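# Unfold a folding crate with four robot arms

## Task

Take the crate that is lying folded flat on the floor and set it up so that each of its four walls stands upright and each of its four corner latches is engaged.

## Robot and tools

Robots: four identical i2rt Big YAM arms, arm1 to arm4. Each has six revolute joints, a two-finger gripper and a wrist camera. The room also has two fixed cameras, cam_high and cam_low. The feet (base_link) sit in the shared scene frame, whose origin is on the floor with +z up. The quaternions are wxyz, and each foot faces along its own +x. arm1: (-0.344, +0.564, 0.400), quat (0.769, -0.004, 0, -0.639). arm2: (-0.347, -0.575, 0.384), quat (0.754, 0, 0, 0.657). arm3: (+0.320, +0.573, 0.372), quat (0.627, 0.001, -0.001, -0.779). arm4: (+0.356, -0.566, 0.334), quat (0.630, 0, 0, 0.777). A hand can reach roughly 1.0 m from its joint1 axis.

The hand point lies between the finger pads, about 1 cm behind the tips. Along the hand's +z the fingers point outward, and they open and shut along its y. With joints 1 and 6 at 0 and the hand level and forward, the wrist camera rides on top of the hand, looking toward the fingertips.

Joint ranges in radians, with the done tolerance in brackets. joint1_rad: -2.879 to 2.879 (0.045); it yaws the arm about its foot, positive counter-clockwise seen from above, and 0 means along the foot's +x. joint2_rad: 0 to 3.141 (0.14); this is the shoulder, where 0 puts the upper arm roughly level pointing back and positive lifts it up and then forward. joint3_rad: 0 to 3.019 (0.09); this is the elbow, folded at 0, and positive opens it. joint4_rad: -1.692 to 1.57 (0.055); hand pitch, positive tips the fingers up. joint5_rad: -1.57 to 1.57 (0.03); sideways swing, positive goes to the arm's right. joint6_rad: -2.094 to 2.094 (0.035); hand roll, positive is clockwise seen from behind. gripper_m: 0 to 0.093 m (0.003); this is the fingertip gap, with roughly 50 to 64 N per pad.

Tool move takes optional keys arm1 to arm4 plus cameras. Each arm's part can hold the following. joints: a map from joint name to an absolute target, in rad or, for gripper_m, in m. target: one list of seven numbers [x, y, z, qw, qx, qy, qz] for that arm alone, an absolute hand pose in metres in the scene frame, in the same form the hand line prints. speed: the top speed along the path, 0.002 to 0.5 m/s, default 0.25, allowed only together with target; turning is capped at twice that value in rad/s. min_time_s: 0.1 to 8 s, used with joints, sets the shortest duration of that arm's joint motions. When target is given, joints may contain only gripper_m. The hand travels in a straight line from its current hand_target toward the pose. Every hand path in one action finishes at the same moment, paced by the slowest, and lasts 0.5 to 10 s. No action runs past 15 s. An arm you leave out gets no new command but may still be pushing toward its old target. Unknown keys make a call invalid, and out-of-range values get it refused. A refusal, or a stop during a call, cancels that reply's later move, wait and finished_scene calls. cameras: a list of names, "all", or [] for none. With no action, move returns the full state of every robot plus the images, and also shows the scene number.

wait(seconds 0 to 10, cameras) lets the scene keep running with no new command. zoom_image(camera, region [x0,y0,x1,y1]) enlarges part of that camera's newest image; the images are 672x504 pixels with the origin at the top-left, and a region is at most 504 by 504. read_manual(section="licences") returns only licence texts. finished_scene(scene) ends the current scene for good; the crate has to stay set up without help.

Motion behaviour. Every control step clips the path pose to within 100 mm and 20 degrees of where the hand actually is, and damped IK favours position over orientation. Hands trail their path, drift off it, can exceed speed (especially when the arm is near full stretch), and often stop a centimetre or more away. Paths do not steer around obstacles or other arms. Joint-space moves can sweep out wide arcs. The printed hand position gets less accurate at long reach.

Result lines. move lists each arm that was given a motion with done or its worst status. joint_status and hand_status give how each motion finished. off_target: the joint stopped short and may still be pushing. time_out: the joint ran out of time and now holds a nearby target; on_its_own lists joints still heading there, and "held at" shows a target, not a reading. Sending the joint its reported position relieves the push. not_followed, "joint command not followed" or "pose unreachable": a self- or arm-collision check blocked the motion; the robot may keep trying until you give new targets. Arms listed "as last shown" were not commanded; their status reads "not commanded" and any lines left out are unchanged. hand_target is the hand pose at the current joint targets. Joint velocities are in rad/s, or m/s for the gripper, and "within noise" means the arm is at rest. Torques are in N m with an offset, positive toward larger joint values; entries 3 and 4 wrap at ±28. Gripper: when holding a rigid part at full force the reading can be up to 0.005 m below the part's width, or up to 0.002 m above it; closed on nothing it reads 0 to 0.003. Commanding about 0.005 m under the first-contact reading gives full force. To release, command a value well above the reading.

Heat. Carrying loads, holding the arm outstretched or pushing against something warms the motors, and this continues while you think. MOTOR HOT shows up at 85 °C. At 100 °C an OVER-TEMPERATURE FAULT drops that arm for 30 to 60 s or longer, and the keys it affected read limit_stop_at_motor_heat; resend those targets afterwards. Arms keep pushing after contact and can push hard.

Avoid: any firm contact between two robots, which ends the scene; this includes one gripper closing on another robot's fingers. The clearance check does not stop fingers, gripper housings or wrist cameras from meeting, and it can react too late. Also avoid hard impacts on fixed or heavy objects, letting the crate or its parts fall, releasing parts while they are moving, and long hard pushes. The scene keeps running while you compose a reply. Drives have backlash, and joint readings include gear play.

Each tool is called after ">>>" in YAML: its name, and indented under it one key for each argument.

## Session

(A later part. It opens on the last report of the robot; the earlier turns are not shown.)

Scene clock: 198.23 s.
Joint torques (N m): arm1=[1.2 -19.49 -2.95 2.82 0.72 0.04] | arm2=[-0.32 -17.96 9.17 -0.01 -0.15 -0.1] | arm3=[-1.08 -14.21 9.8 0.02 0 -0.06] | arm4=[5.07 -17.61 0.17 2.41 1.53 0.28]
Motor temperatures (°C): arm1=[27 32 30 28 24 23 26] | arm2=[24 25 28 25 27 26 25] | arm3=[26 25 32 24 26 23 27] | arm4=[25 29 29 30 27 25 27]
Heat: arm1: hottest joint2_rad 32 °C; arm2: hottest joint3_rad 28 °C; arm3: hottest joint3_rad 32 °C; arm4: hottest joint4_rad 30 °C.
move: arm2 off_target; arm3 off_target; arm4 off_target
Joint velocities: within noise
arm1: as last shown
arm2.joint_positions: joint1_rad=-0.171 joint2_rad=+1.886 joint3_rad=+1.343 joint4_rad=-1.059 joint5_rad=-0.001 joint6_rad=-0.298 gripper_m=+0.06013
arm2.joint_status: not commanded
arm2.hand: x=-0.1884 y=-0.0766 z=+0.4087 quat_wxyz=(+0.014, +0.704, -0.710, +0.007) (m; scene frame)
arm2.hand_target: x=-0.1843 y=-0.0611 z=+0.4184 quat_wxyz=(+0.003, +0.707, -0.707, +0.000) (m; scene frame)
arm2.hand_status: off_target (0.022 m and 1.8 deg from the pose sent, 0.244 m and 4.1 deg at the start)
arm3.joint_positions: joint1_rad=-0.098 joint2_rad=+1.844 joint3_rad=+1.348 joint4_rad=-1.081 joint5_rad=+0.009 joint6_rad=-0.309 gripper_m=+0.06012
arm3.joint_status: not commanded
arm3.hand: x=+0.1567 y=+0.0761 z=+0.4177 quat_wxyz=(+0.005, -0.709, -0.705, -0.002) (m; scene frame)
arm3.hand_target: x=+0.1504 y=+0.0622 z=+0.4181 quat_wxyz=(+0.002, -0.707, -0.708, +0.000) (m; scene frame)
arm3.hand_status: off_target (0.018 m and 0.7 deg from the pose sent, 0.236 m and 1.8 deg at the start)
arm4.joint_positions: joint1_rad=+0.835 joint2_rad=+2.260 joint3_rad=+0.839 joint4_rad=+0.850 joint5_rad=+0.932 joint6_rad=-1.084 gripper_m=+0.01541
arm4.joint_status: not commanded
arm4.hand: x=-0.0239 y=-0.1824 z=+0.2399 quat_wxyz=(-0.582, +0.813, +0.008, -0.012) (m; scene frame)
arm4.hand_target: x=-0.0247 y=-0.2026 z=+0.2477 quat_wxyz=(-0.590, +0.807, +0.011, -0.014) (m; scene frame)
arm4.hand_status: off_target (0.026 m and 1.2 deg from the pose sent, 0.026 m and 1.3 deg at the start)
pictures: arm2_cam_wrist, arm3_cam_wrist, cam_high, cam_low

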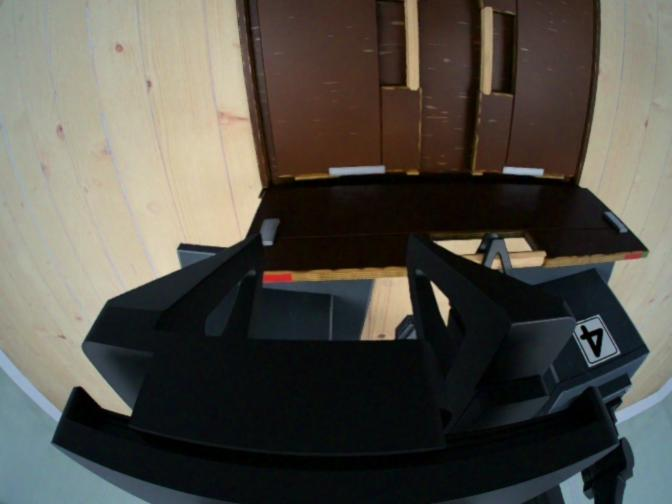

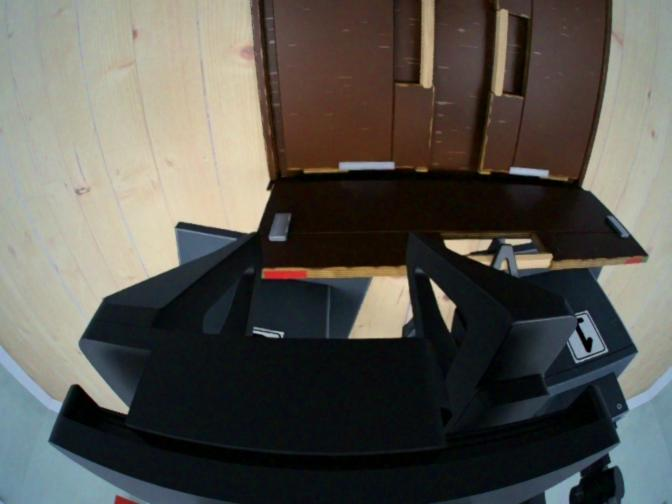

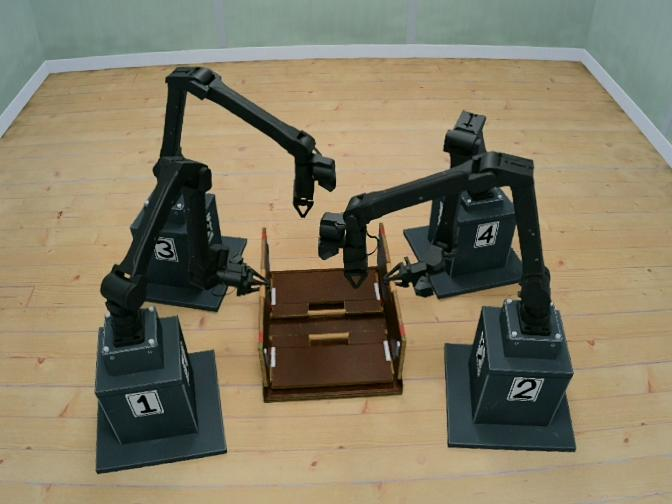

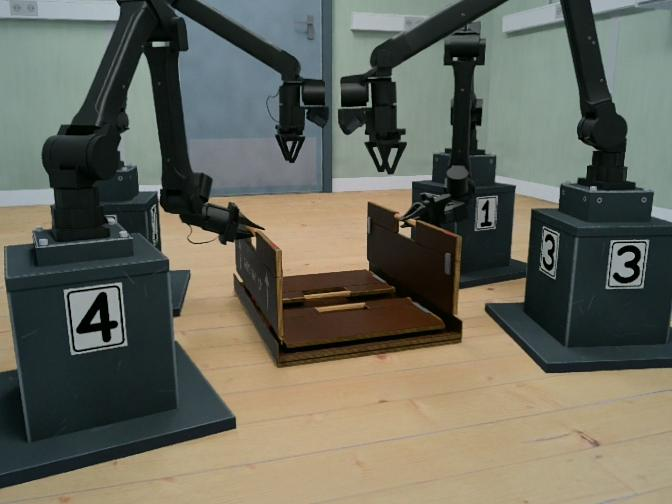

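>>> move:
  arm4: {"target": [-0.0205, -0.194, 0.246, -0.5878, 0.809, 0.0148, -0.0108], "speed": 0.1}
  arm2: {"target": [-0.127, 0.01, 0.19, -0.125, 0.7091, -0.6836, 0.1205], "speed": 0.2, "joints": {"gripper_m": 0.042}}
  arm3: {"target": [0.036, -0.022, 0.105, -0.1205, 0.6836, 0.7091, -0.125], "speed": 0.2, "joints": {"gripper_m": 0.042}}
  cameras: ["arm2_cam_wrist", "arm3_cam_wrist", "cam_low", "cam_high"]

Scene clock: 223.03 s.
Joint torques (N m): arm1=[1.38 -20.19 -3 3.02 0.69 0.05] | arm2=[0.56 -22.36 7.1 0.9 0.34 -0.1] | arm3=[-1.32 -18.73 7.08 0.99 0.41 0] | arm4=[3.19 -17.32 0.49 2.73 0.83 0.03]
Motor temperatures (°C): arm1=[27 32 29 28 24 23 26] | arm2=[24 26 28 24 27 26 25] | arm3=[26 25 33 24 26 23 27] | arm4=[25 29 28 30 29 25 28]
Heat: arm1: hottest joint2_rad 32 °C; arm2: hottest joint3_rad 28 °C; arm3: hottest joint3_rad 33 °C; arm4: hottest joint4_rad 30 °C.
move: arm2 off_target; arm3 off_target; arm4 off_target
Joint velocities: within noise
arm1: as last shown
arm2.joint_positions: joint1_rad=-0.135 joint2_rad=+2.400 joint3_rad=+1.501 joint4_rad=-0.604 joint5_rad=+0.320 joint6_rad=-0.320 gripper_m=+0.04213
arm2.joint_status: all done
arm2.hand: x=-0.1322 y=-0.0108 z=+0.1832 quat_wxyz=(-0.105, +0.711, -0.684, +0.125) (m; scene frame)
arm2.hand_target: x=-0.1307 y=+0.0091 z=+0.1899 quat_wxyz=(-0.124, +0.713, -0.680, +0.117) (m; scene frame)
arm2.hand_status: off_target (0.022 m and 2.3 deg from the pose sent, 0.243 m and 20.8 deg at the start)
arm3.joint_positions: joint1_rad=-0.139 joint2_rad=+2.565 joint3_rad=+1.668 joint4_rad=-0.541 joint5_rad=+0.310 joint6_rad=-0.421 gripper_m=+0.04213
arm3.joint_status: all done
arm3.hand: x=+0.0462 y=-0.0139 z=+0.1143 quat_wxyz=(+0.116, -0.681, -0.713, +0.119) (m; scene frame)
arm3.hand_target: x=+0.0372 y=-0.0183 z=+0.1043 quat_wxyz=(+0.117, -0.681, -0.712, +0.123) (m; scene frame)
arm3.hand_status: off_target (0.016 m and 1.0 deg from the pose sent, 0.349 m and 19.9 deg at the start)
arm4.joint_positions: joint1_rad=+0.835 joint2_rad=+2.260 joint3_rad=+0.837 joint4_rad=+0.850 joint5_rad=+0.930 joint6_rad=-1.084 gripper_m=+0.01541
arm4.joint_status: not commanded
arm4.hand: x=-0.0236 y=-0.1828 z=+0.2395 quat_wxyz=(-0.581, +0.814, +0.009, -0.012) (m; scene frame)
arm4.hand_target: x=-0.0202 y=-0.1940 z=+0.2456 quat_wxyz=(-0.587, +0.809, +0.015, -0.010) (m; scene frame)
arm4.hand_status: off_target (0.013 m and 1.2 deg from the pose sent, 0.014 m and 1.2 deg at the start)
pictures: arm2_cam_wrist, arm3_cam_wrist, cam_high, cam_low

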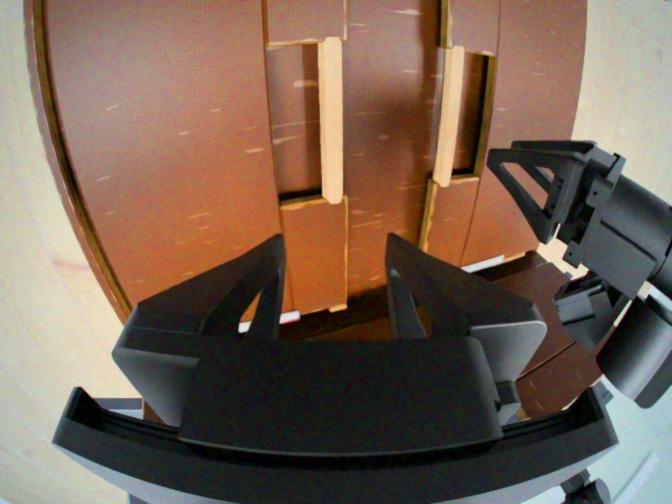

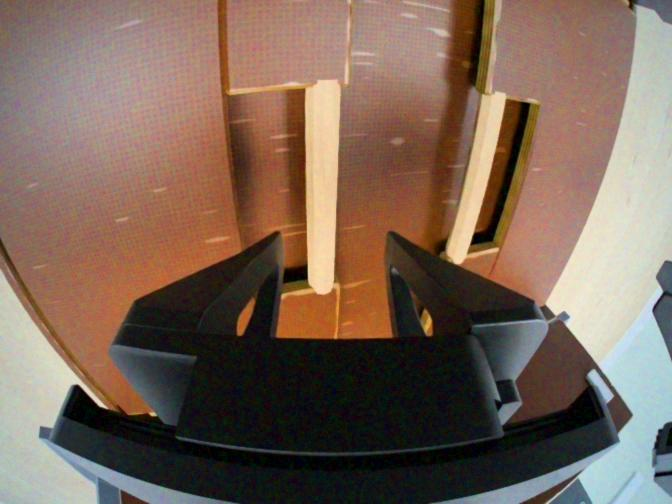

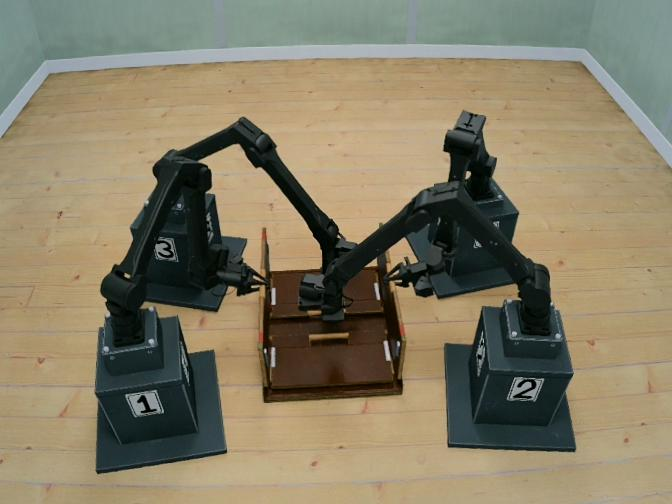

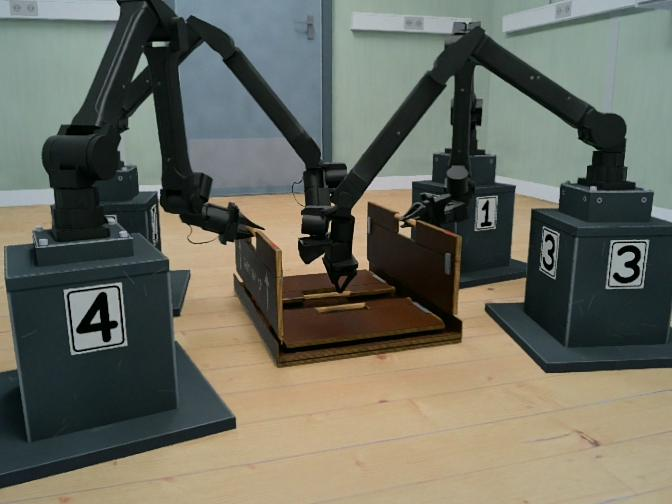

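>>> move:
  arm3: {"target": [0.025, -0.02, 0.055, -0.1205, 0.6836, 0.7091, -0.125], "speed": 0.1}
  cameras: ["arm3_cam_wrist"]

Scene clock: 227.57 s.
Joint torques (N m): arm1=[2.02 -19.55 -2.91 3.17 0.74 0.03] | arm2=[0.56 -22.36 7.12 0.88 0.35 -0.1] | arm3=[-1.14 -19.02 6.95 0.91 0.42 -0.02] | arm4=[3.25 -17.32 0.49 2.73 0.83 0.03]
Motor temperatures (°C): arm1=[27 32 29 28 24 23 26] | arm2=[24 27 28 25 27 26 25] | arm3=[26 25 33 24 26 23 27] | arm4=[25 29 28 30 29 25 28]
Heat: arm1: hottest joint2_rad 32 °C; arm2: hottest joint3_rad 28 °C; arm3: hottest joint3_rad 33 °C; arm4: hottest joint4_rad 30 °C.
move: arm3 off_target
Joint velocities: within noise
arm1, arm2, arm4: as last shown
arm3.joint_positions: joint1_rad=-0.152 joint2_rad=+2.680 joint3_rad=+1.756 joint4_rad=-0.509 joint5_rad=+0.316 joint6_rad=-0.429 gripper_m=+0.04213
arm3.joint_status: not commanded
arm3.hand: x=+0.0355 y=-0.0171 z=+0.0666 quat_wxyz=(+0.119, -0.683, -0.710, +0.121) (m; scene frame)
arm3.hand_target: x=+0.0261 y=-0.0200 z=+0.0559 quat_wxyz=(+0.120, -0.683, -0.709, +0.126) (m; scene frame)
arm3.hand_status: off_target (0.016 m and 0.5 deg from the pose sent, 0.063 m and 1.0 deg at the start)
pictures: arm3_cam_wrist

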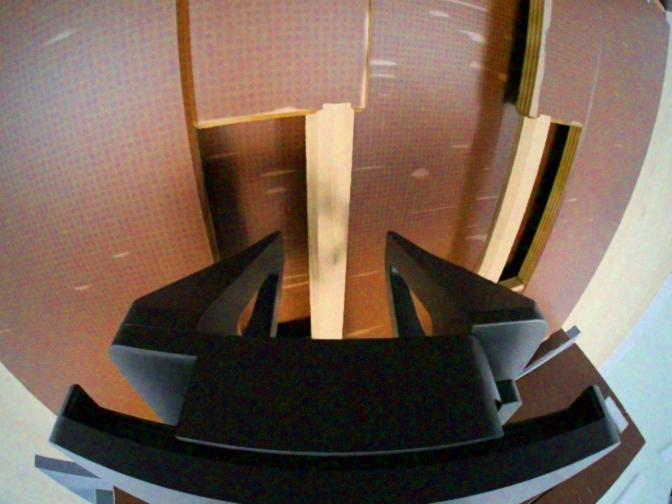

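>>> move:
  arm3: {"target": [0.0163, -0.014, 0.0235, -0.1205, 0.6836, 0.7091, -0.125], "speed": 0.08}
  cameras: ["arm3_cam_wrist", "cam_low"]

Scene clock: 231.20 s.
Joint torques (N m): arm1=[1.26 -19.96 -2.86 2.96 0.74 0.04] | arm2=[0.56 -22.42 7.1 0.9 0.34 -0.1] | arm3=[-1.55 -18.02 6.84 1.06 0.35 -0.02] | arm4=[3.25 -17.32 0.47 2.73 0.83 0.03]
Motor temperatures (°C): arm1=[27 32 29 28 24 23 26] | arm2=[24 27 28 25 27 26 25] | arm3=[26 25 33 24 26 23 27] | arm4=[25 29 28 30 29 25 28]
Heat: arm1: hottest joint2_rad 32 °C; arm2: hottest joint3_rad 28 °C; arm3: hottest joint3_rad 33 °C; arm4: hottest joint4_rad 30 °C.
move: arm3 off_target
Joint velocities: within noise
arm1, arm2, arm4: as last shown
arm3.joint_positions: joint1_rad=-0.164 joint2_rad=+2.739 joint3_rad=+1.793 joint4_rad=-0.477 joint5_rad=+0.318 joint6_rad=-0.447 gripper_m=+0.04211
arm3.joint_status: not commanded
arm3.hand: x=+0.0276 y=-0.0149 z=+0.0405 quat_wxyz=(+0.119, -0.681, -0.712, +0.124) (m; scene frame)
arm3.hand_target: x=+0.0187 y=-0.0136 z=+0.0244 quat_wxyz=(+0.120, -0.682, -0.710, +0.126) (m; scene frame)
arm3.hand_status: off_target (0.020 m and 0.4 deg from the pose sent, 0.047 m and 0.5 deg at the start)
pictures: arm3_cam_wrist, cam_low

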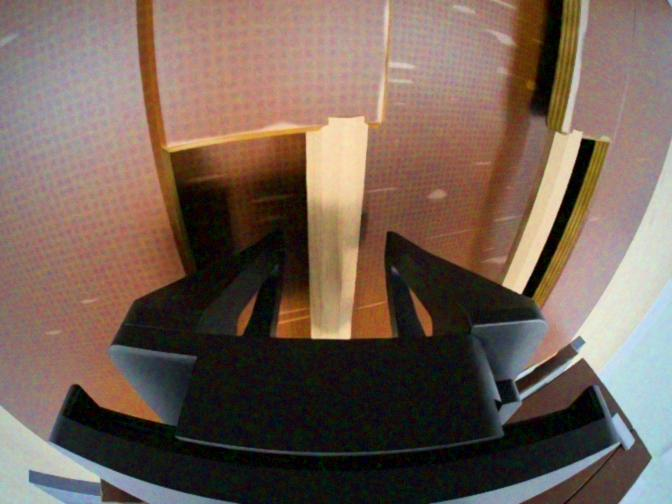

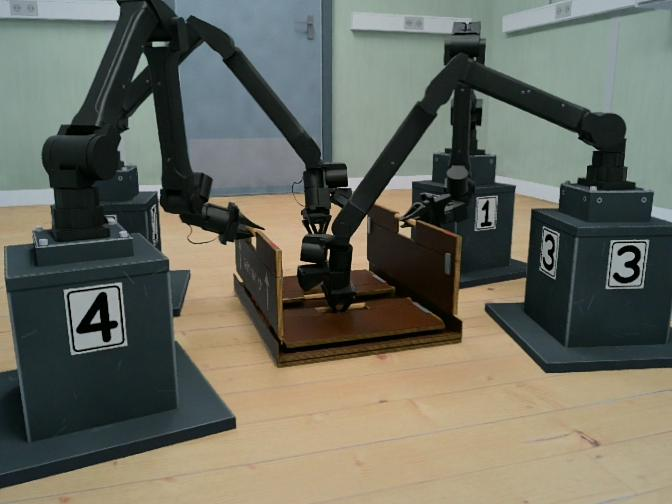

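>>> move:
  arm3: {"target": [0.0145, -0.014, 0.0165, -0.1205, 0.6836, 0.7091, -0.125], "speed": 0.08}
  cameras: []

>>> move:
  arm3: {"joints": {"gripper_m": 0.013}}
  cameras: ["arm3_cam_wrist", "cam_low"]

Scene clock: 233.43 s.
Joint torques (N m): arm1=[1.61 -19.9 -3.02 3 0.74 0.08] | arm2=[0.62 -22.42 7.1 0.88 0.34 -0.11] | arm3=[-1.55 -18.14 6.8 1.24 0.28 0] | arm4=[3.25 -17.32 0.49 2.74 0.83 0.03]
Motor temperatures (°C): arm1=[27 32 29 28 24 23 26] | arm2=[24 27 28 25 27 26 25] | arm3=[26 26 33 24 26 23 27] | arm4=[25 29 28 30 29 25 28]
Heat: arm1: hottest joint2_rad 32 °C; arm2: hottest joint3_rad 28 °C; arm3: hottest joint3_rad 33 °C; arm4: hottest joint4_rad 30 °C.
move: arm3 off_target
Joint velocities: within noise
arm1.joint_positions: joint1_rad=+0.826 joint2_rad=+2.479 joint3_rad=+0.767 joint4_rad=+1.160 joint5_rad=+0.912 joint6_rad=-1.106 gripper_m=+0.01634
arm1.joint_status: not commanded
arm1.hand: x=-0.0270 y=+0.2009 z=+0.2370 quat_wxyz=(-0.008, +0.006, -0.811, +0.585) (m; scene frame)
arm1.hand_target: x=-0.0285 y=+0.2117 z=+0.2477 quat_wxyz=(-0.010, +0.015, -0.809, +0.588) (m; scene frame)
arm1.hand_status: not commanded
arm2, arm4: as last shown
arm3.joint_positions: joint1_rad=-0.169 joint2_rad=+2.745 joint3_rad=+1.809 joint4_rad=-0.477 joint5_rad=+0.318 joint6_rad=-0.448 gripper_m=+0.04211
arm3.joint_status: not commanded
arm3.hand: x=+0.0225 y=-0.0194 z=+0.0410 quat_wxyz=(+0.118, -0.683, -0.710, +0.129) (m; scene frame)
arm3.hand_target: x=+0.0157 y=-0.0136 z=+0.0181 quat_wxyz=(+0.120, -0.684, -0.709, +0.126) (m; scene frame)
arm3.hand_status: off_target (0.026 m and 0.5 deg from the pose sent, 0.027 m and 0.4 deg at the start)
pictures: none
No camera images: "cameras" was empty.

Scene clock: 234.10 s.
Joint torques (N m): arm1=[0.91 -19.9 -2.91 3.02 0.72 0.06] | arm2=[0.56 -22.42 7.1 0.9 0.34 -0.11] | arm3=[-1.79 -18.26 6.65 1.21 0.27 -0.11] | arm4=[3.25 -17.32 0.49 2.74 0.84 0.04]
Motor temperatures (°C): arm1=[27 32 29 28 24 23 26] | arm2=[24 27 28 25 27 26 25] | arm3=[26 26 33 24 26 23 27] | arm4=[25 29 28 30 29 25 28]
Heat: arm1: hottest joint2_rad 32 °C; arm2: hottest joint3_rad 28 °C; arm3: hottest joint3_rad 33 °C; arm4: hottest joint4_rad 30 °C.
move: arm3 off_target
Joint velocities: within noise
arm1, arm2, arm4: as last shown
arm3.joint_positions: joint1_rad=-0.162 joint2_rad=+2.753 joint3_rad=+1.811 joint4_rad=-0.477 joint5_rad=+0.318 joint6_rad=-0.433 gripper_m=+0.01643
arm3.joint_status: gripper_m off_target (ended at +0.01645, target +0.01300)
arm3.hand: x=+0.0271 y=-0.0187 z=+0.0365 quat_wxyz=(+0.118, -0.686, -0.707, +0.127) (m; scene frame)
arm3.hand_target: x=+0.0192 y=-0.0147 z=+0.0175 quat_wxyz=(+0.119, -0.685, -0.708, +0.126) (m; scene frame)
arm3.hand_status: not commanded
pictures: arm3_cam_wrist, cam_low

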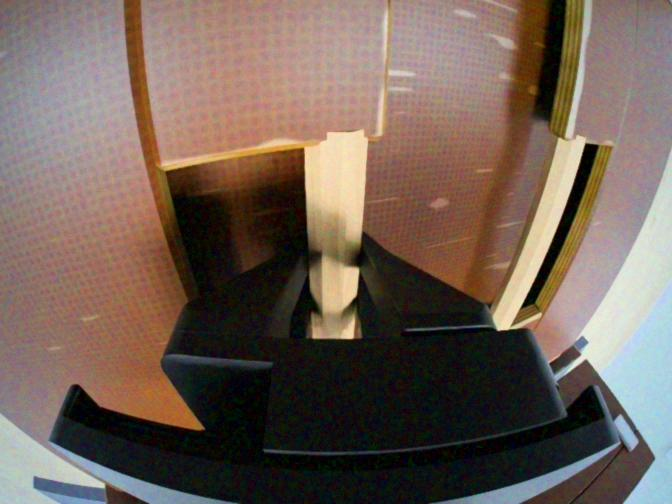

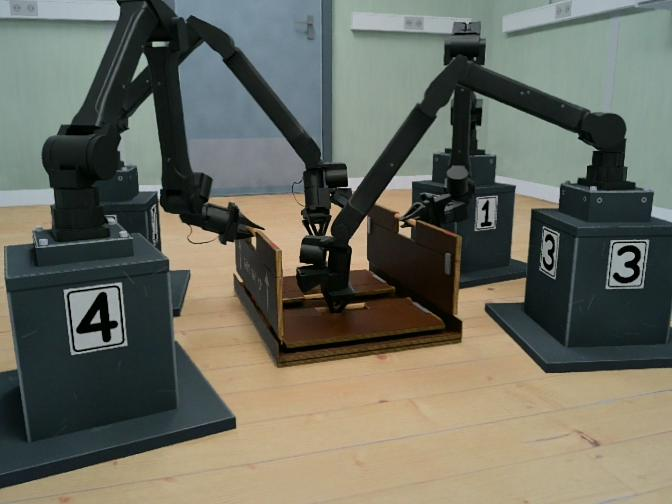

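>>> move:
  arm3: {"target": [0.047, -0.016, 0.127, -0.1796, 0.6705, 0.6955, -0.1863], "speed": 0.1}
  cameras: ["cam_high"]

>>> move:
  arm3: {"target": [0.097, -0.014, 0.195, -0.2431, 0.6502, 0.6745, -0.2522], "speed": 0.1}
  cameras: ["arm3_cam_wrist", "cam_low", "cam_high"]

Scene clock: 242.53 s.
Joint torques (N m): arm1=[1.79 -19.43 -2.93 3.14 0.69 0.06] | arm2=[0.5 -22.36 7.09 0.91 0.35 -0.11] | arm3=[0.15 -24 2.41 -0.49 0.26 0.09] | arm4=[3.25 -17.32 0.49 2.73 0.84 0.04]
Motor temperatures (°C): arm1=[27 32 29 28 24 23 26] | arm2=[24 28 27 25 27 26 25] | arm3=[26 26 32 24 26 23 27] | arm4=[25 29 27 30 29 25 28]
Heat: arm1: hottest joint2_rad 32 °C; arm2: hottest joint2_rad 28 °C; arm3: hottest joint3_rad 32 °C; arm4: hottest joint4_rad 30 °C.
move: arm3 off_target
Joint velocities: within noise
arm1, arm2, arm4: as last shown
arm3.joint_positions: joint1_rad=-0.103 joint2_rad=+2.601 joint3_rad=+1.645 joint4_rad=-0.406 joint5_rad=+0.505 joint6_rad=-0.395 gripper_m=+0.01640
arm3.joint_status: not commanded
arm3.hand: x=+0.0377 y=-0.0163 z=+0.1046 quat_wxyz=(+0.183, -0.674, -0.689, +0.194) (m; scene frame)
arm3.hand_target: x=+0.0445 y=-0.0178 z=+0.1265 quat_wxyz=(+0.182, -0.670, -0.694, +0.191) (m; scene frame)
arm3.hand_status: off_target (0.024 m and 1.3 deg from the pose sent, 0.093 m and 10.0 deg at the start)
pictures: cam_high

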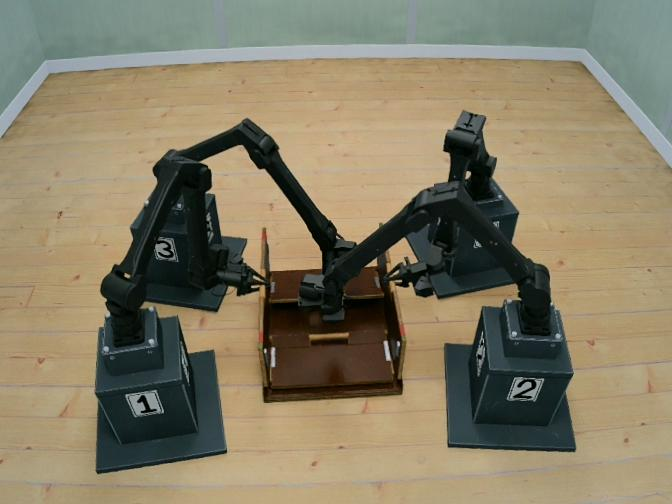

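Scene clock: 244.17 s.
Joint torques (N m): arm1=[1.55 -19.84 -3.11 3.15 0.7 0.04] | arm2=[0.56 -22.36 7.09 0.9 0.34 -0.1] | arm3=[1.14 -23.65 2.5 -1.25 0.17 0.2] | arm4=[3.25 -17.26 0.47 2.73 0.83 0.03]
Motor temperatures (°C): arm1=[27 32 29 28 24 23 26] | arm2=[24 28 27 25 27 26 25] | arm3=[26 27 32 24 26 23 27] | arm4=[25 29 27 30 29 25 28]
Heat: arm1: hottest joint2_rad 32 °C; arm2: hottest joint2_rad 28 °C; arm3: hottest joint3_rad 32 °C; arm4: hottest joint4_rad 30 °C.
move: arm3 off_target
Joint velocities: within noise
arm1, arm2, arm4: as last shown
arm3.joint_positions: joint1_rad=-0.001 joint2_rad=+2.464 joint3_rad=+1.515 joint4_rad=-0.402 joint5_rad=+0.709 joint6_rad=-0.310 gripper_m=+0.01659
arm3.joint_status: not commanded
arm3.hand: x=+0.0749 y=-0.0141 z=+0.1739 quat_wxyz=(+0.247, -0.656, -0.664, +0.260) (m; scene frame)
arm3.hand_target: x=+0.0897 y=-0.0124 z=+0.1945 quat_wxyz=(+0.246, -0.650, -0.674, +0.252) (m; scene frame)
arm3.hand_status: off_target (0.031 m and 1.7 deg from the pose sent, 0.108 m and 10.1 deg at the start)
pictures: arm3_cam_wrist, cam_high, cam_low

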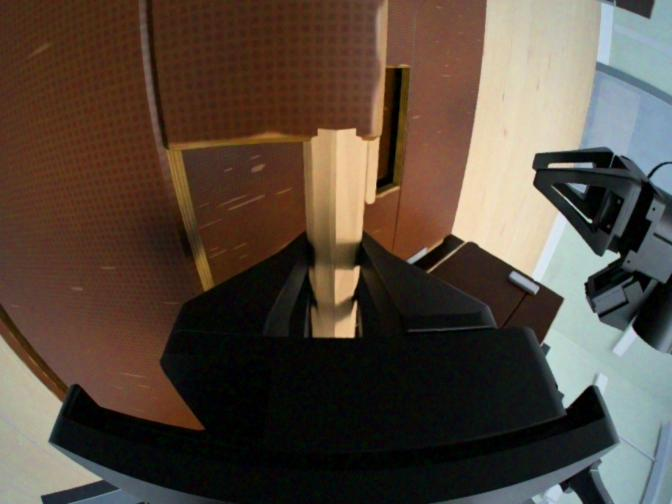

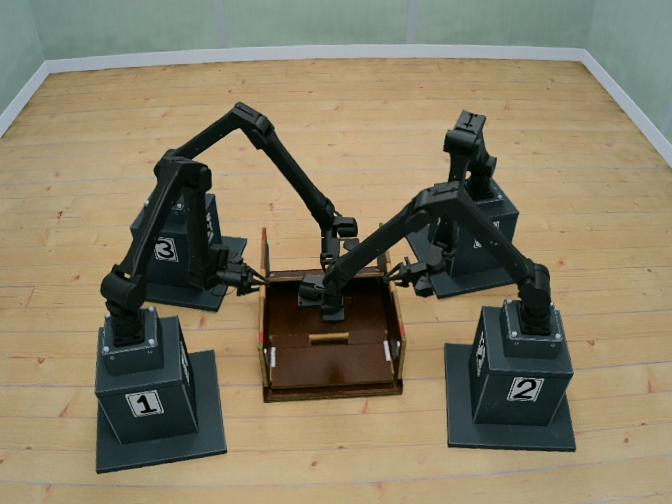

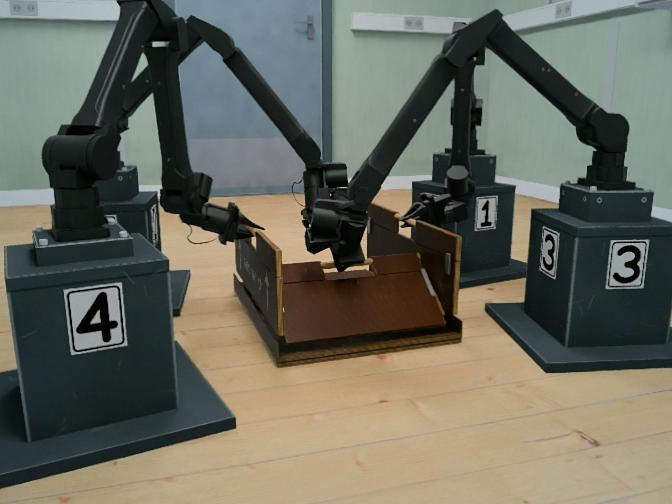

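>>> move:
  arm3: {"target": [0.157, -0.0115, 0.247, -0.2934, 0.6291, 0.6526, -0.3043], "speed": 0.1}
  cameras: []

>>> move:
  arm3: {"target": [0.219, -0.009, 0.264, -0.3205, 0.6157, 0.6387, -0.3324], "speed": 0.1}
  cameras: ["arm3_cam_wrist", "cam_low", "cam_high"]

Scene clock: 248.57 s.
Joint torques (N m): arm1=[1.44 -19.78 -2.95 2.89 0.7 0.07] | arm2=[0.56 -22.42 7.12 0.88 0.34 -0.1] | arm3=[1.26 -22.36 3.38 -0.7 0.54 0.1] | arm4=[3.25 -17.32 0.49 2.73 0.84 0.04]
Motor temperatures (°C): arm1=[27 32 29 28 24 23 26] | arm2=[24 28 27 25 27 26 25] | arm3=[26 27 32 24 26 23 28] | arm4=[25 29 27 30 29 25 28]
Heat: arm1: hottest joint2_rad 32 °C; arm2: hottest joint2_rad 28 °C; arm3: hottest joint3_rad 32 °C; arm4: hottest joint4_rad 30 °C.
move: arm3 off_target
Joint velocities: within noise
arm1, arm2, arm4: as last shown
arm3.joint_positions: joint1_rad=+0.140 joint2_rad=+2.372 joint3_rad=+1.460 joint4_rad=-0.544 joint5_rad=+0.865 joint6_rad=-0.132 gripper_m=+0.01647
arm3.joint_status: not commanded
arm3.hand: x=+0.1431 y=-0.0107 z=+0.2283 quat_wxyz=(+0.292, -0.640, -0.643, +0.303) (m; scene frame)
arm3.hand_target: x=+0.1565 y=-0.0124 z=+0.2449 quat_wxyz=(+0.290, -0.633, -0.651, +0.303) (m; scene frame)
arm3.hand_status: off_target (0.023 m and 1.7 deg from the pose sent, 0.110 m and 8.1 deg at the start)
pictures: none
No camera images: "cameras" was empty.

Scene clock: 250.03 s.
Joint torques (N m): arm1=[1.61 -19.55 -2.74 2.97 0.81 0.08] | arm2=[0.56 -22.42 7.1 0.9 0.34 -0.1] | arm3=[1.85 -21.54 4.93 -2.29 0.61 0.19] | arm4=[3.43 -17.32 0.46 2.59 0.9 0.05]
Motor temperatures (°C): arm1=[27 32 29 28 24 23 26] | arm2=[24 28 27 25 27 26 25] | arm3=[26 27 32 24 26 23 28] | arm4=[25 29 27 30 29 25 28]
Heat: arm1: hottest joint2_rad 32 °C; arm2: hottest joint2_rad 28 °C; arm3: hottest joint3_rad 32 °C; arm4: hottest joint4_rad 30 °C.
move: arm3 off_target
Joint velocities: within noise
arm1.joint_positions: joint1_rad=+0.826 joint2_rad=+2.479 joint3_rad=+0.765 joint4_rad=+1.161 joint5_rad=+0.909 joint6_rad=-1.106 gripper_m=+0.01634
arm1.joint_status: not commanded
arm1.hand: x=-0.0270 y=+0.2013 z=+0.2368 quat_wxyz=(-0.009, +0.007, -0.812, +0.584) (m; scene frame)
arm1.hand_target: x=-0.0284 y=+0.2118 z=+0.2475 quat_wxyz=(-0.011, +0.015, -0.809, +0.588) (m; scene frame)
arm1.hand_status: not commanded
arm2.joint_positions: joint1_rad=-0.135 joint2_rad=+2.400 joint3_rad=+1.501 joint4_rad=-0.604 joint5_rad=+0.320 joint6_rad=-0.320 gripper_m=+0.04213
arm2.joint_status: not commanded
arm2.hand: x=-0.1322 y=-0.0108 z=+0.1832 quat_wxyz=(-0.105, +0.711, -0.684, +0.125) (m; scene frame)
arm2.hand_target: x=-0.1307 y=+0.0091 z=+0.1899 quat_wxyz=(-0.124, +0.713, -0.680, +0.117) (m; scene frame)
arm2.hand_status: not commanded
arm3.joint_positions: joint1_rad=+0.258 joint2_rad=+2.363 joint3_rad=+1.467 joint4_rad=-0.692 joint5_rad=+0.965 joint6_rad=+0.044 gripper_m=+0.01609
arm3.joint_status: not commanded
arm3.hand: x=+0.2016 y=-0.0071 z=+0.2480 quat_wxyz=(+0.318, -0.625, -0.629, +0.336) (m; scene frame)
arm3.hand_target: x=+0.2185 y=-0.0096 z=+0.2636 quat_wxyz=(+0.322, -0.612, -0.641, +0.332) (m; scene frame)
arm3.hand_status: off_target (0.024 m and 1.6 deg from the pose sent, 0.084 m and 5.5 deg at the start)
arm4.joint_positions: joint1_rad=+0.832 joint2_rad=+2.260 joint3_rad=+0.836 joint4_rad=+0.853 joint5_rad=+0.927 joint6_rad=-1.085 gripper_m=+0.01541
arm4.joint_status: not commanded
arm4.hand: x=-0.0225 y=-0.1820 z=+0.2394 quat_wxyz=(-0.581, +0.814, +0.009, -0.012) (m; scene frame)
arm4.hand_target: x=-0.0195 y=-0.1941 z=+0.2452 quat_wxyz=(-0.587, +0.810, +0.015, -0.010) (m; scene frame)
arm4.hand_status: not commanded
pictures: arm3_cam_wrist, cam_high, cam_low

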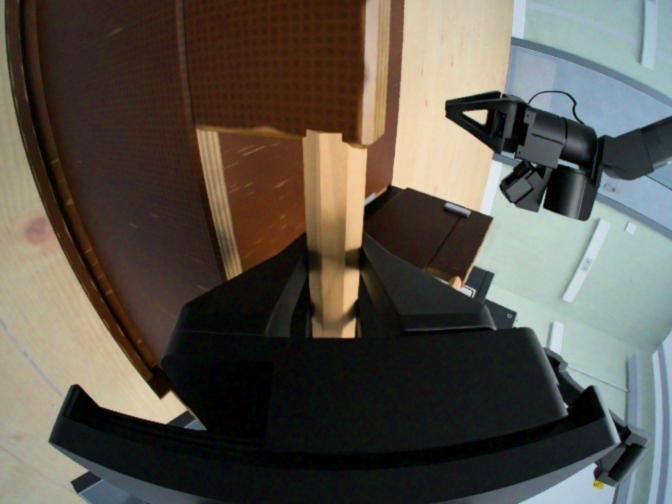

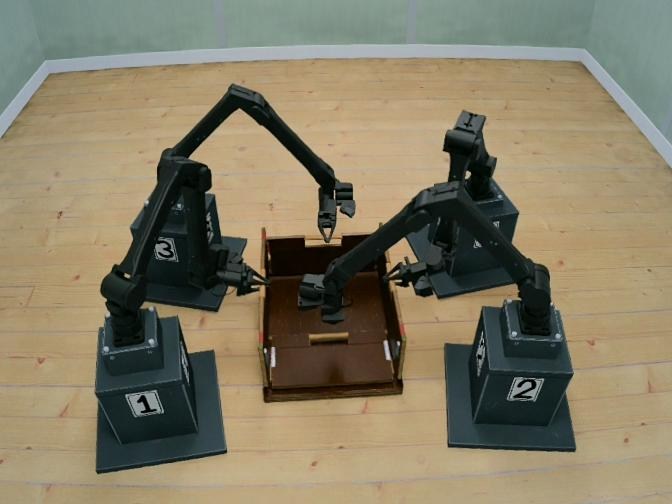

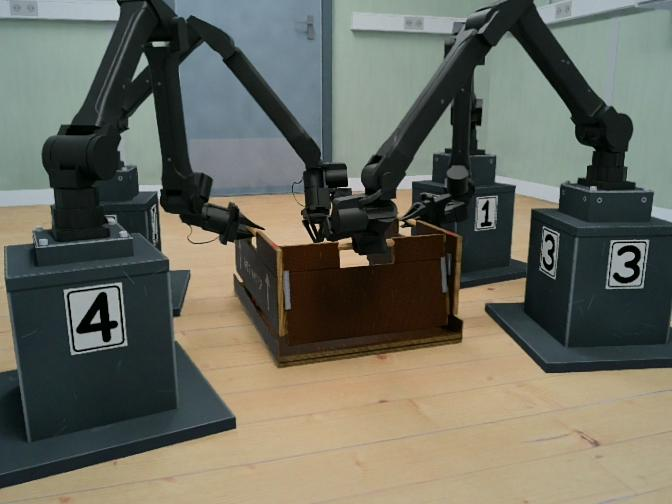

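>>> move:
  arm3: {"target": [0.258, -0.007, 0.266, -0.3205, 0.6157, 0.6387, -0.3324], "speed": 0.06}
  cameras: ["arm3_cam_wrist", "cam_low", "cam_high"]

>>> zoom_image:
  camera: "cam_high"
  region: [250, 210, 410, 410]

>>> zoom_image:
  camera: "cam_low"
  region: [220, 180, 480, 375]

Scene clock: 252.73 s.
Joint torques (N m): arm1=[1.73 -19.6 -2.67 2.91 0.96 0.05] | arm2=[0.62 -22.36 7.1 0.88 0.35 -0.11] | arm3=[2.84 -20.54 5.6 -2.56 0.48 0.34] | arm4=[3.78 -17.26 0.43 2.36 0.96 0.1]
Motor temperatures (°C): arm1=[27 32 29 28 24 23 26] | arm2=[24 28 27 25 27 26 25] | arm3=[26 27 32 24 26 23 28] | arm4=[25 29 27 30 29 25 28]
Heat: arm1: hottest joint2_rad 32 °C; arm2: hottest joint2_rad 28 °C; arm3: hottest joint3_rad 32 °C; arm4: hottest joint4_rad 30 °C.
move: arm3 off_target
Joint velocities: within noise
arm1.joint_positions: joint1_rad=+0.826 joint2_rad=+2.479 joint3_rad=+0.762 joint4_rad=+1.163 joint5_rad=+0.904 joint6_rad=-1.107 gripper_m=+0.01634
arm1.joint_status: not commanded
arm1.hand: x=-0.0274 y=+0.2021 z=+0.2364 quat_wxyz=(-0.009, +0.009, -0.812, +0.583) (m; scene frame)
arm1.hand_target: x=-0.0288 y=+0.2120 z=+0.2472 quat_wxyz=(-0.011, +0.015, -0.809, +0.587) (m; scene frame)
arm1.hand_status: not commanded
arm2: as last shown
arm3.joint_positions: joint1_rad=+0.312 joint2_rad=+2.369 joint3_rad=+1.493 joint4_rad=-0.805 joint5_rad=+0.962 joint6_rad=+0.151 gripper_m=+0.01609
arm3.joint_status: not commanded
arm3.hand: x=+0.2324 y=-0.0036 z=+0.2516 quat_wxyz=(+0.321, -0.626, -0.627, +0.334) (m; scene frame)
arm3.hand_target: x=+0.2563 y=-0.0075 z=+0.2660 quat_wxyz=(+0.320, -0.615, -0.639, +0.333) (m; scene frame)
arm3.hand_status: off_target (0.030 m and 1.8 deg from the pose sent, 0.059 m and 1.6 deg at the start)
arm4.joint_positions: joint1_rad=+0.827 joint2_rad=+2.260 joint3_rad=+0.831 joint4_rad=+0.859 joint5_rad=+0.925 joint6_rad=-1.088 gripper_m=+0.01540
arm4.joint_status: not commanded
arm4.hand: x=-0.0196 y=-0.1811 z=+0.2393 quat_wxyz=(-0.581, +0.814, +0.008, -0.011) (m; scene frame)
arm4.hand_target: x=-0.0176 y=-0.1951 z=+0.2444 quat_wxyz=(-0.586, +0.810, +0.016, -0.009) (m; scene frame)
arm4.hand_status: not commanded
pictures: arm3_cam_wrist, cam_high, cam_low

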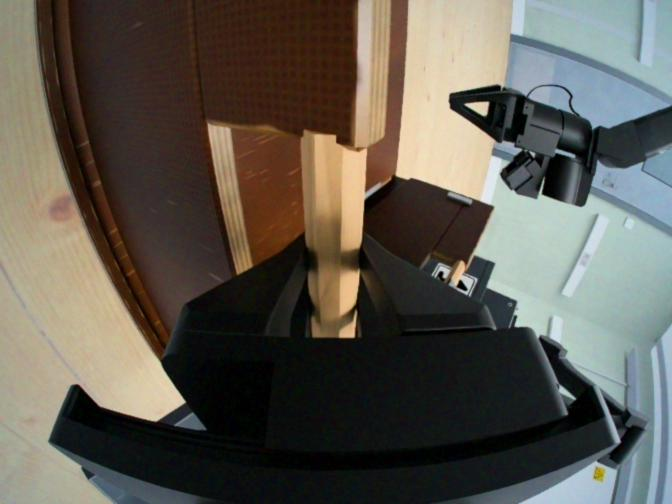

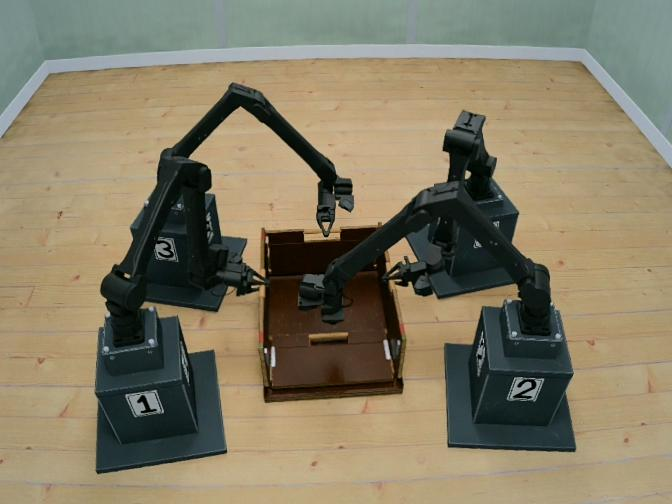

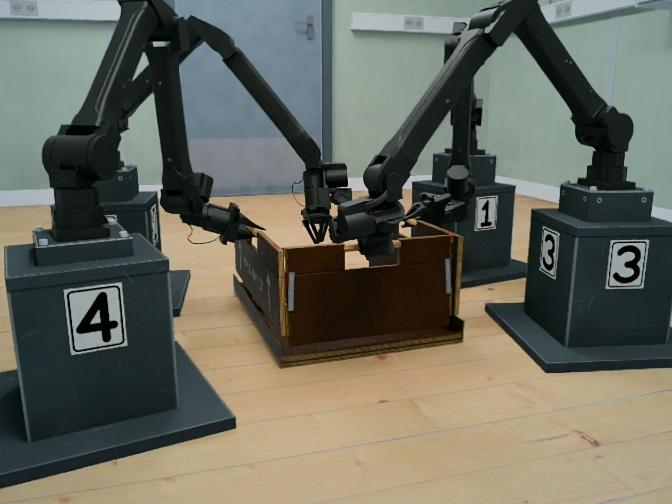

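Scaled by 2.520 from the camera's 672x504 image, which has a finer 960x720 frame.

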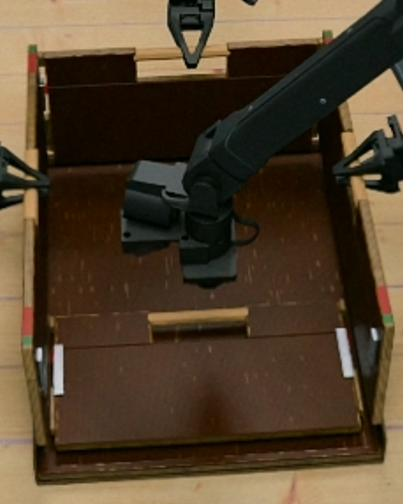

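Scaled by 1.938 from the camera's 672x504 image, which has a finer 960x720 frame.

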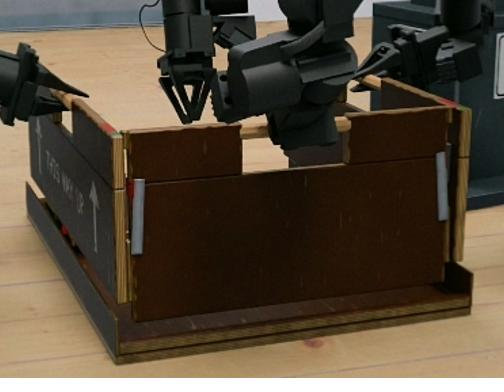

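>>> zoom_image:
  camera: "cam_low"
  region: [260, 230, 320, 350]

>>> zoom_image:
  camera: "cam_low"
  region: [420, 220, 480, 340]

>>> zoom_image:
  camera: "cam_high"
  region: [255, 220, 300, 280]

>>> zoom_image:
  camera: "cam_high"
  region: [355, 215, 400, 275]

>>> zoom_image:
  camera: "arm3_cam_wrist"
  region: [340, 150, 520, 300]

Scaled by 4.200 from the camera's 672x504 image, which has a finer 960x720 frame.

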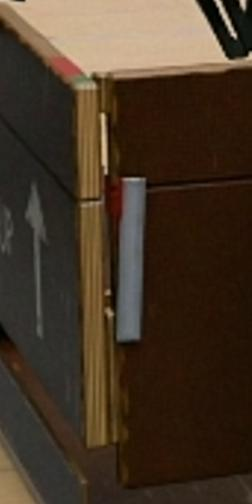

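Scaled by 4.200 from the camera's 672x504 image, which has a finer 960x720 frame.

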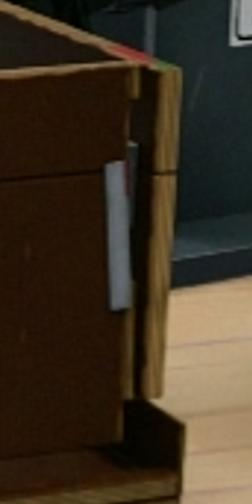

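Scaled by 8.400 from the camera's 672x504 image, which has a finer 960x720 frame.

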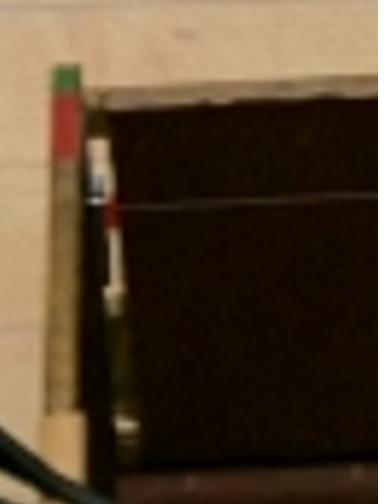

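Scaled by 8.400 from the camera's 672x504 image, which has a finer 960x720 frame.

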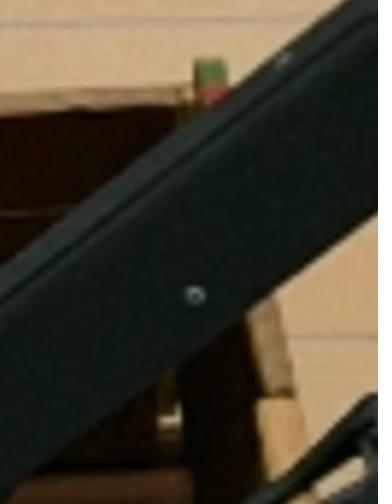

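Scaled by 2.800 from the camera's 672x504 image, which has a finer 960x720 frame.

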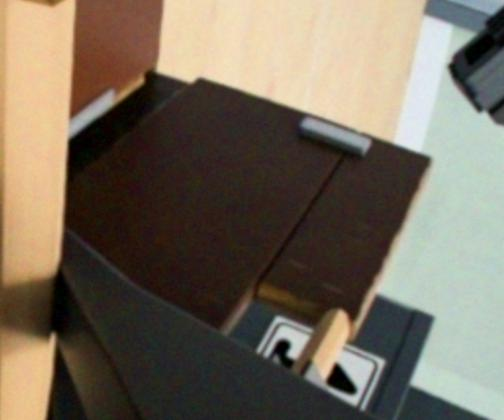

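>>> move:
  arm3: {"target": [0.28, -0.006, 0.262, -0.3205, 0.6157, 0.6387, -0.3324], "speed": 0.05}
  cameras: ["arm3_cam_wrist", "cam_low", "cam_high"]

>>> zoom_image:
  camera: "cam_high"
  region: [250, 210, 410, 410]

>>> zoom_image:
  camera: "cam_low"
  region: [250, 210, 350, 350]

>>> zoom_image:
  camera: "cam_low"
  region: [400, 210, 490, 340]

Scene clock: 258.70 s.
Joint torques (N m): arm1=[1.61 -19.78 -2.71 2.92 1.01 0.08] | arm2=[0.5 -22.42 7.1 0.88 0.34 -0.11] | arm3=[3.84 -20.54 5.81 -2.37 0.32 0.45] | arm4=[3.9 -17.2 0.42 2.29 0.97 0.11]
Motor temperatures (°C): arm1=[27 31 29 28 24 23 26] | arm2=[24 28 27 25 27 26 25] | arm3=[26 28 31 24 26 23 28] | arm4=[25 29 27 30 29 25 28]
Heat: arm1: hottest joint2_rad 31 °C; arm2: hottest joint2_rad 28 °C; arm3: hottest joint3_rad 31 °C; arm4: hottest joint4_rad 30 °C.
move: arm3 off_target
Joint velocities: within noise
arm1, arm2: as last shown
arm1.hand_target: x=-0.0290 y=+0.2119 z=+0.2471 quat_wxyz=(-0.010, +0.015, -0.809, +0.587) (m; scene frame)
arm3.joint_positions: joint1_rad=+0.335 joint2_rad=+2.383 joint3_rad=+1.516 joint4_rad=-0.865 joint5_rad=+0.963 joint6_rad=+0.207 gripper_m=+0.01609
arm3.joint_status: not commanded
arm3.hand: x=+0.2452 y=-0.0025 z=+0.2509 quat_wxyz=(+0.326, -0.627, -0.625, +0.333) (m; scene frame)
arm3.hand_target: x=+0.2790 y=-0.0060 z=+0.2615 quat_wxyz=(+0.321, -0.614, -0.639, +0.335) (m; scene frame)
arm3.hand_status: off_target (0.037 m and 2.2 deg from the pose sent, 0.049 m and 1.8 deg at the start)
arm4.joint_positions: joint1_rad=+0.827 joint2_rad=+2.260 joint3_rad=+0.829 joint4_rad=+0.861 joint5_rad=+0.925 joint6_rad=-1.090 gripper_m=+0.01540
arm4.joint_status: not commanded
arm4.hand: x=-0.0191 y=-0.1814 z=+0.2392 quat_wxyz=(-0.581, +0.814, +0.009, -0.011) (m; scene frame)
arm4.hand_target: x=-0.0173 y=-0.1959 z=+0.2441 quat_wxyz=(-0.586, +0.810, +0.017, -0.008) (m; scene frame)
arm4.hand_status: not commanded
pictures: arm3_cam_wrist, cam_high, cam_low

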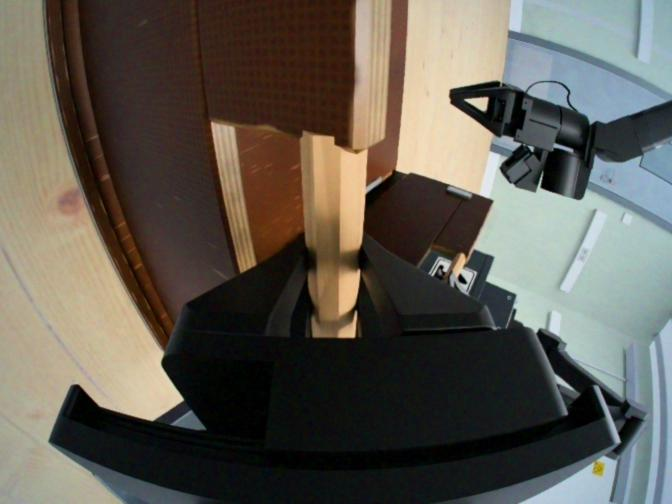

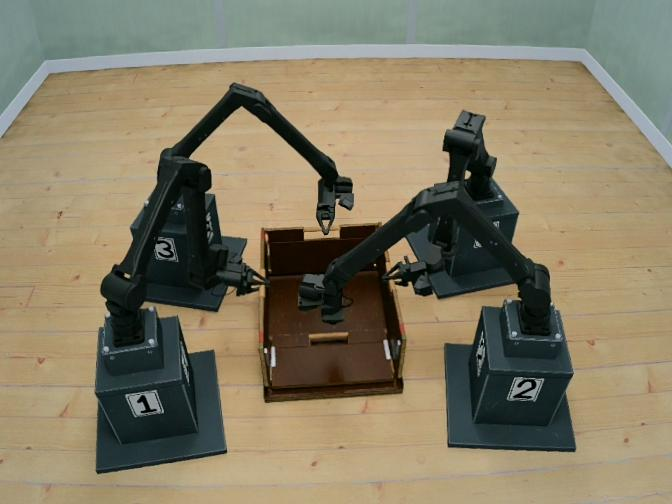

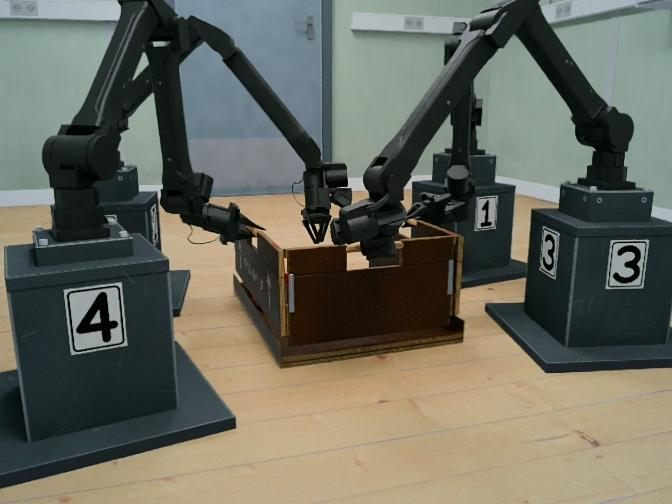

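Scaled by 2.520 from the camera's 672x504 image, which has a finer 960x720 frame.

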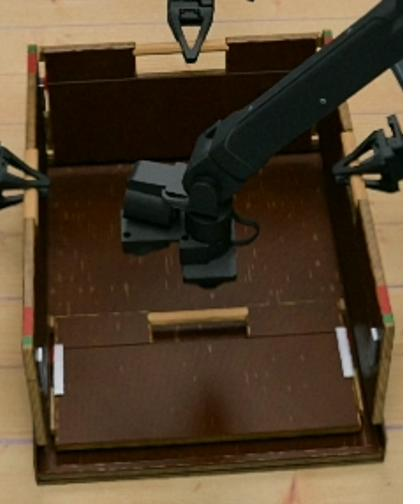

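Scaled by 3.600 from the camera's 672x504 image, which has a finer 960x720 frame.

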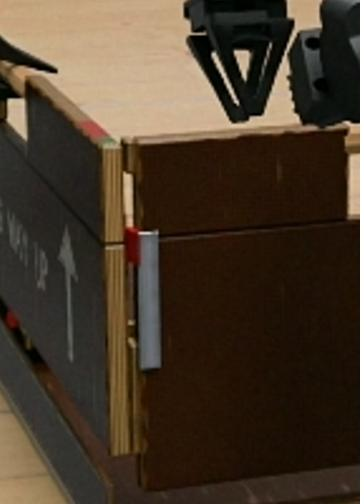

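Scaled by 3.877 from the camera's 672x504 image, which has a finer 960x720 frame.

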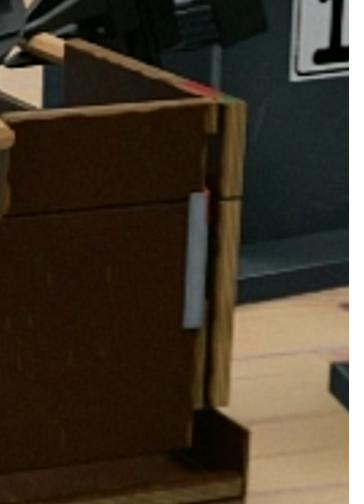

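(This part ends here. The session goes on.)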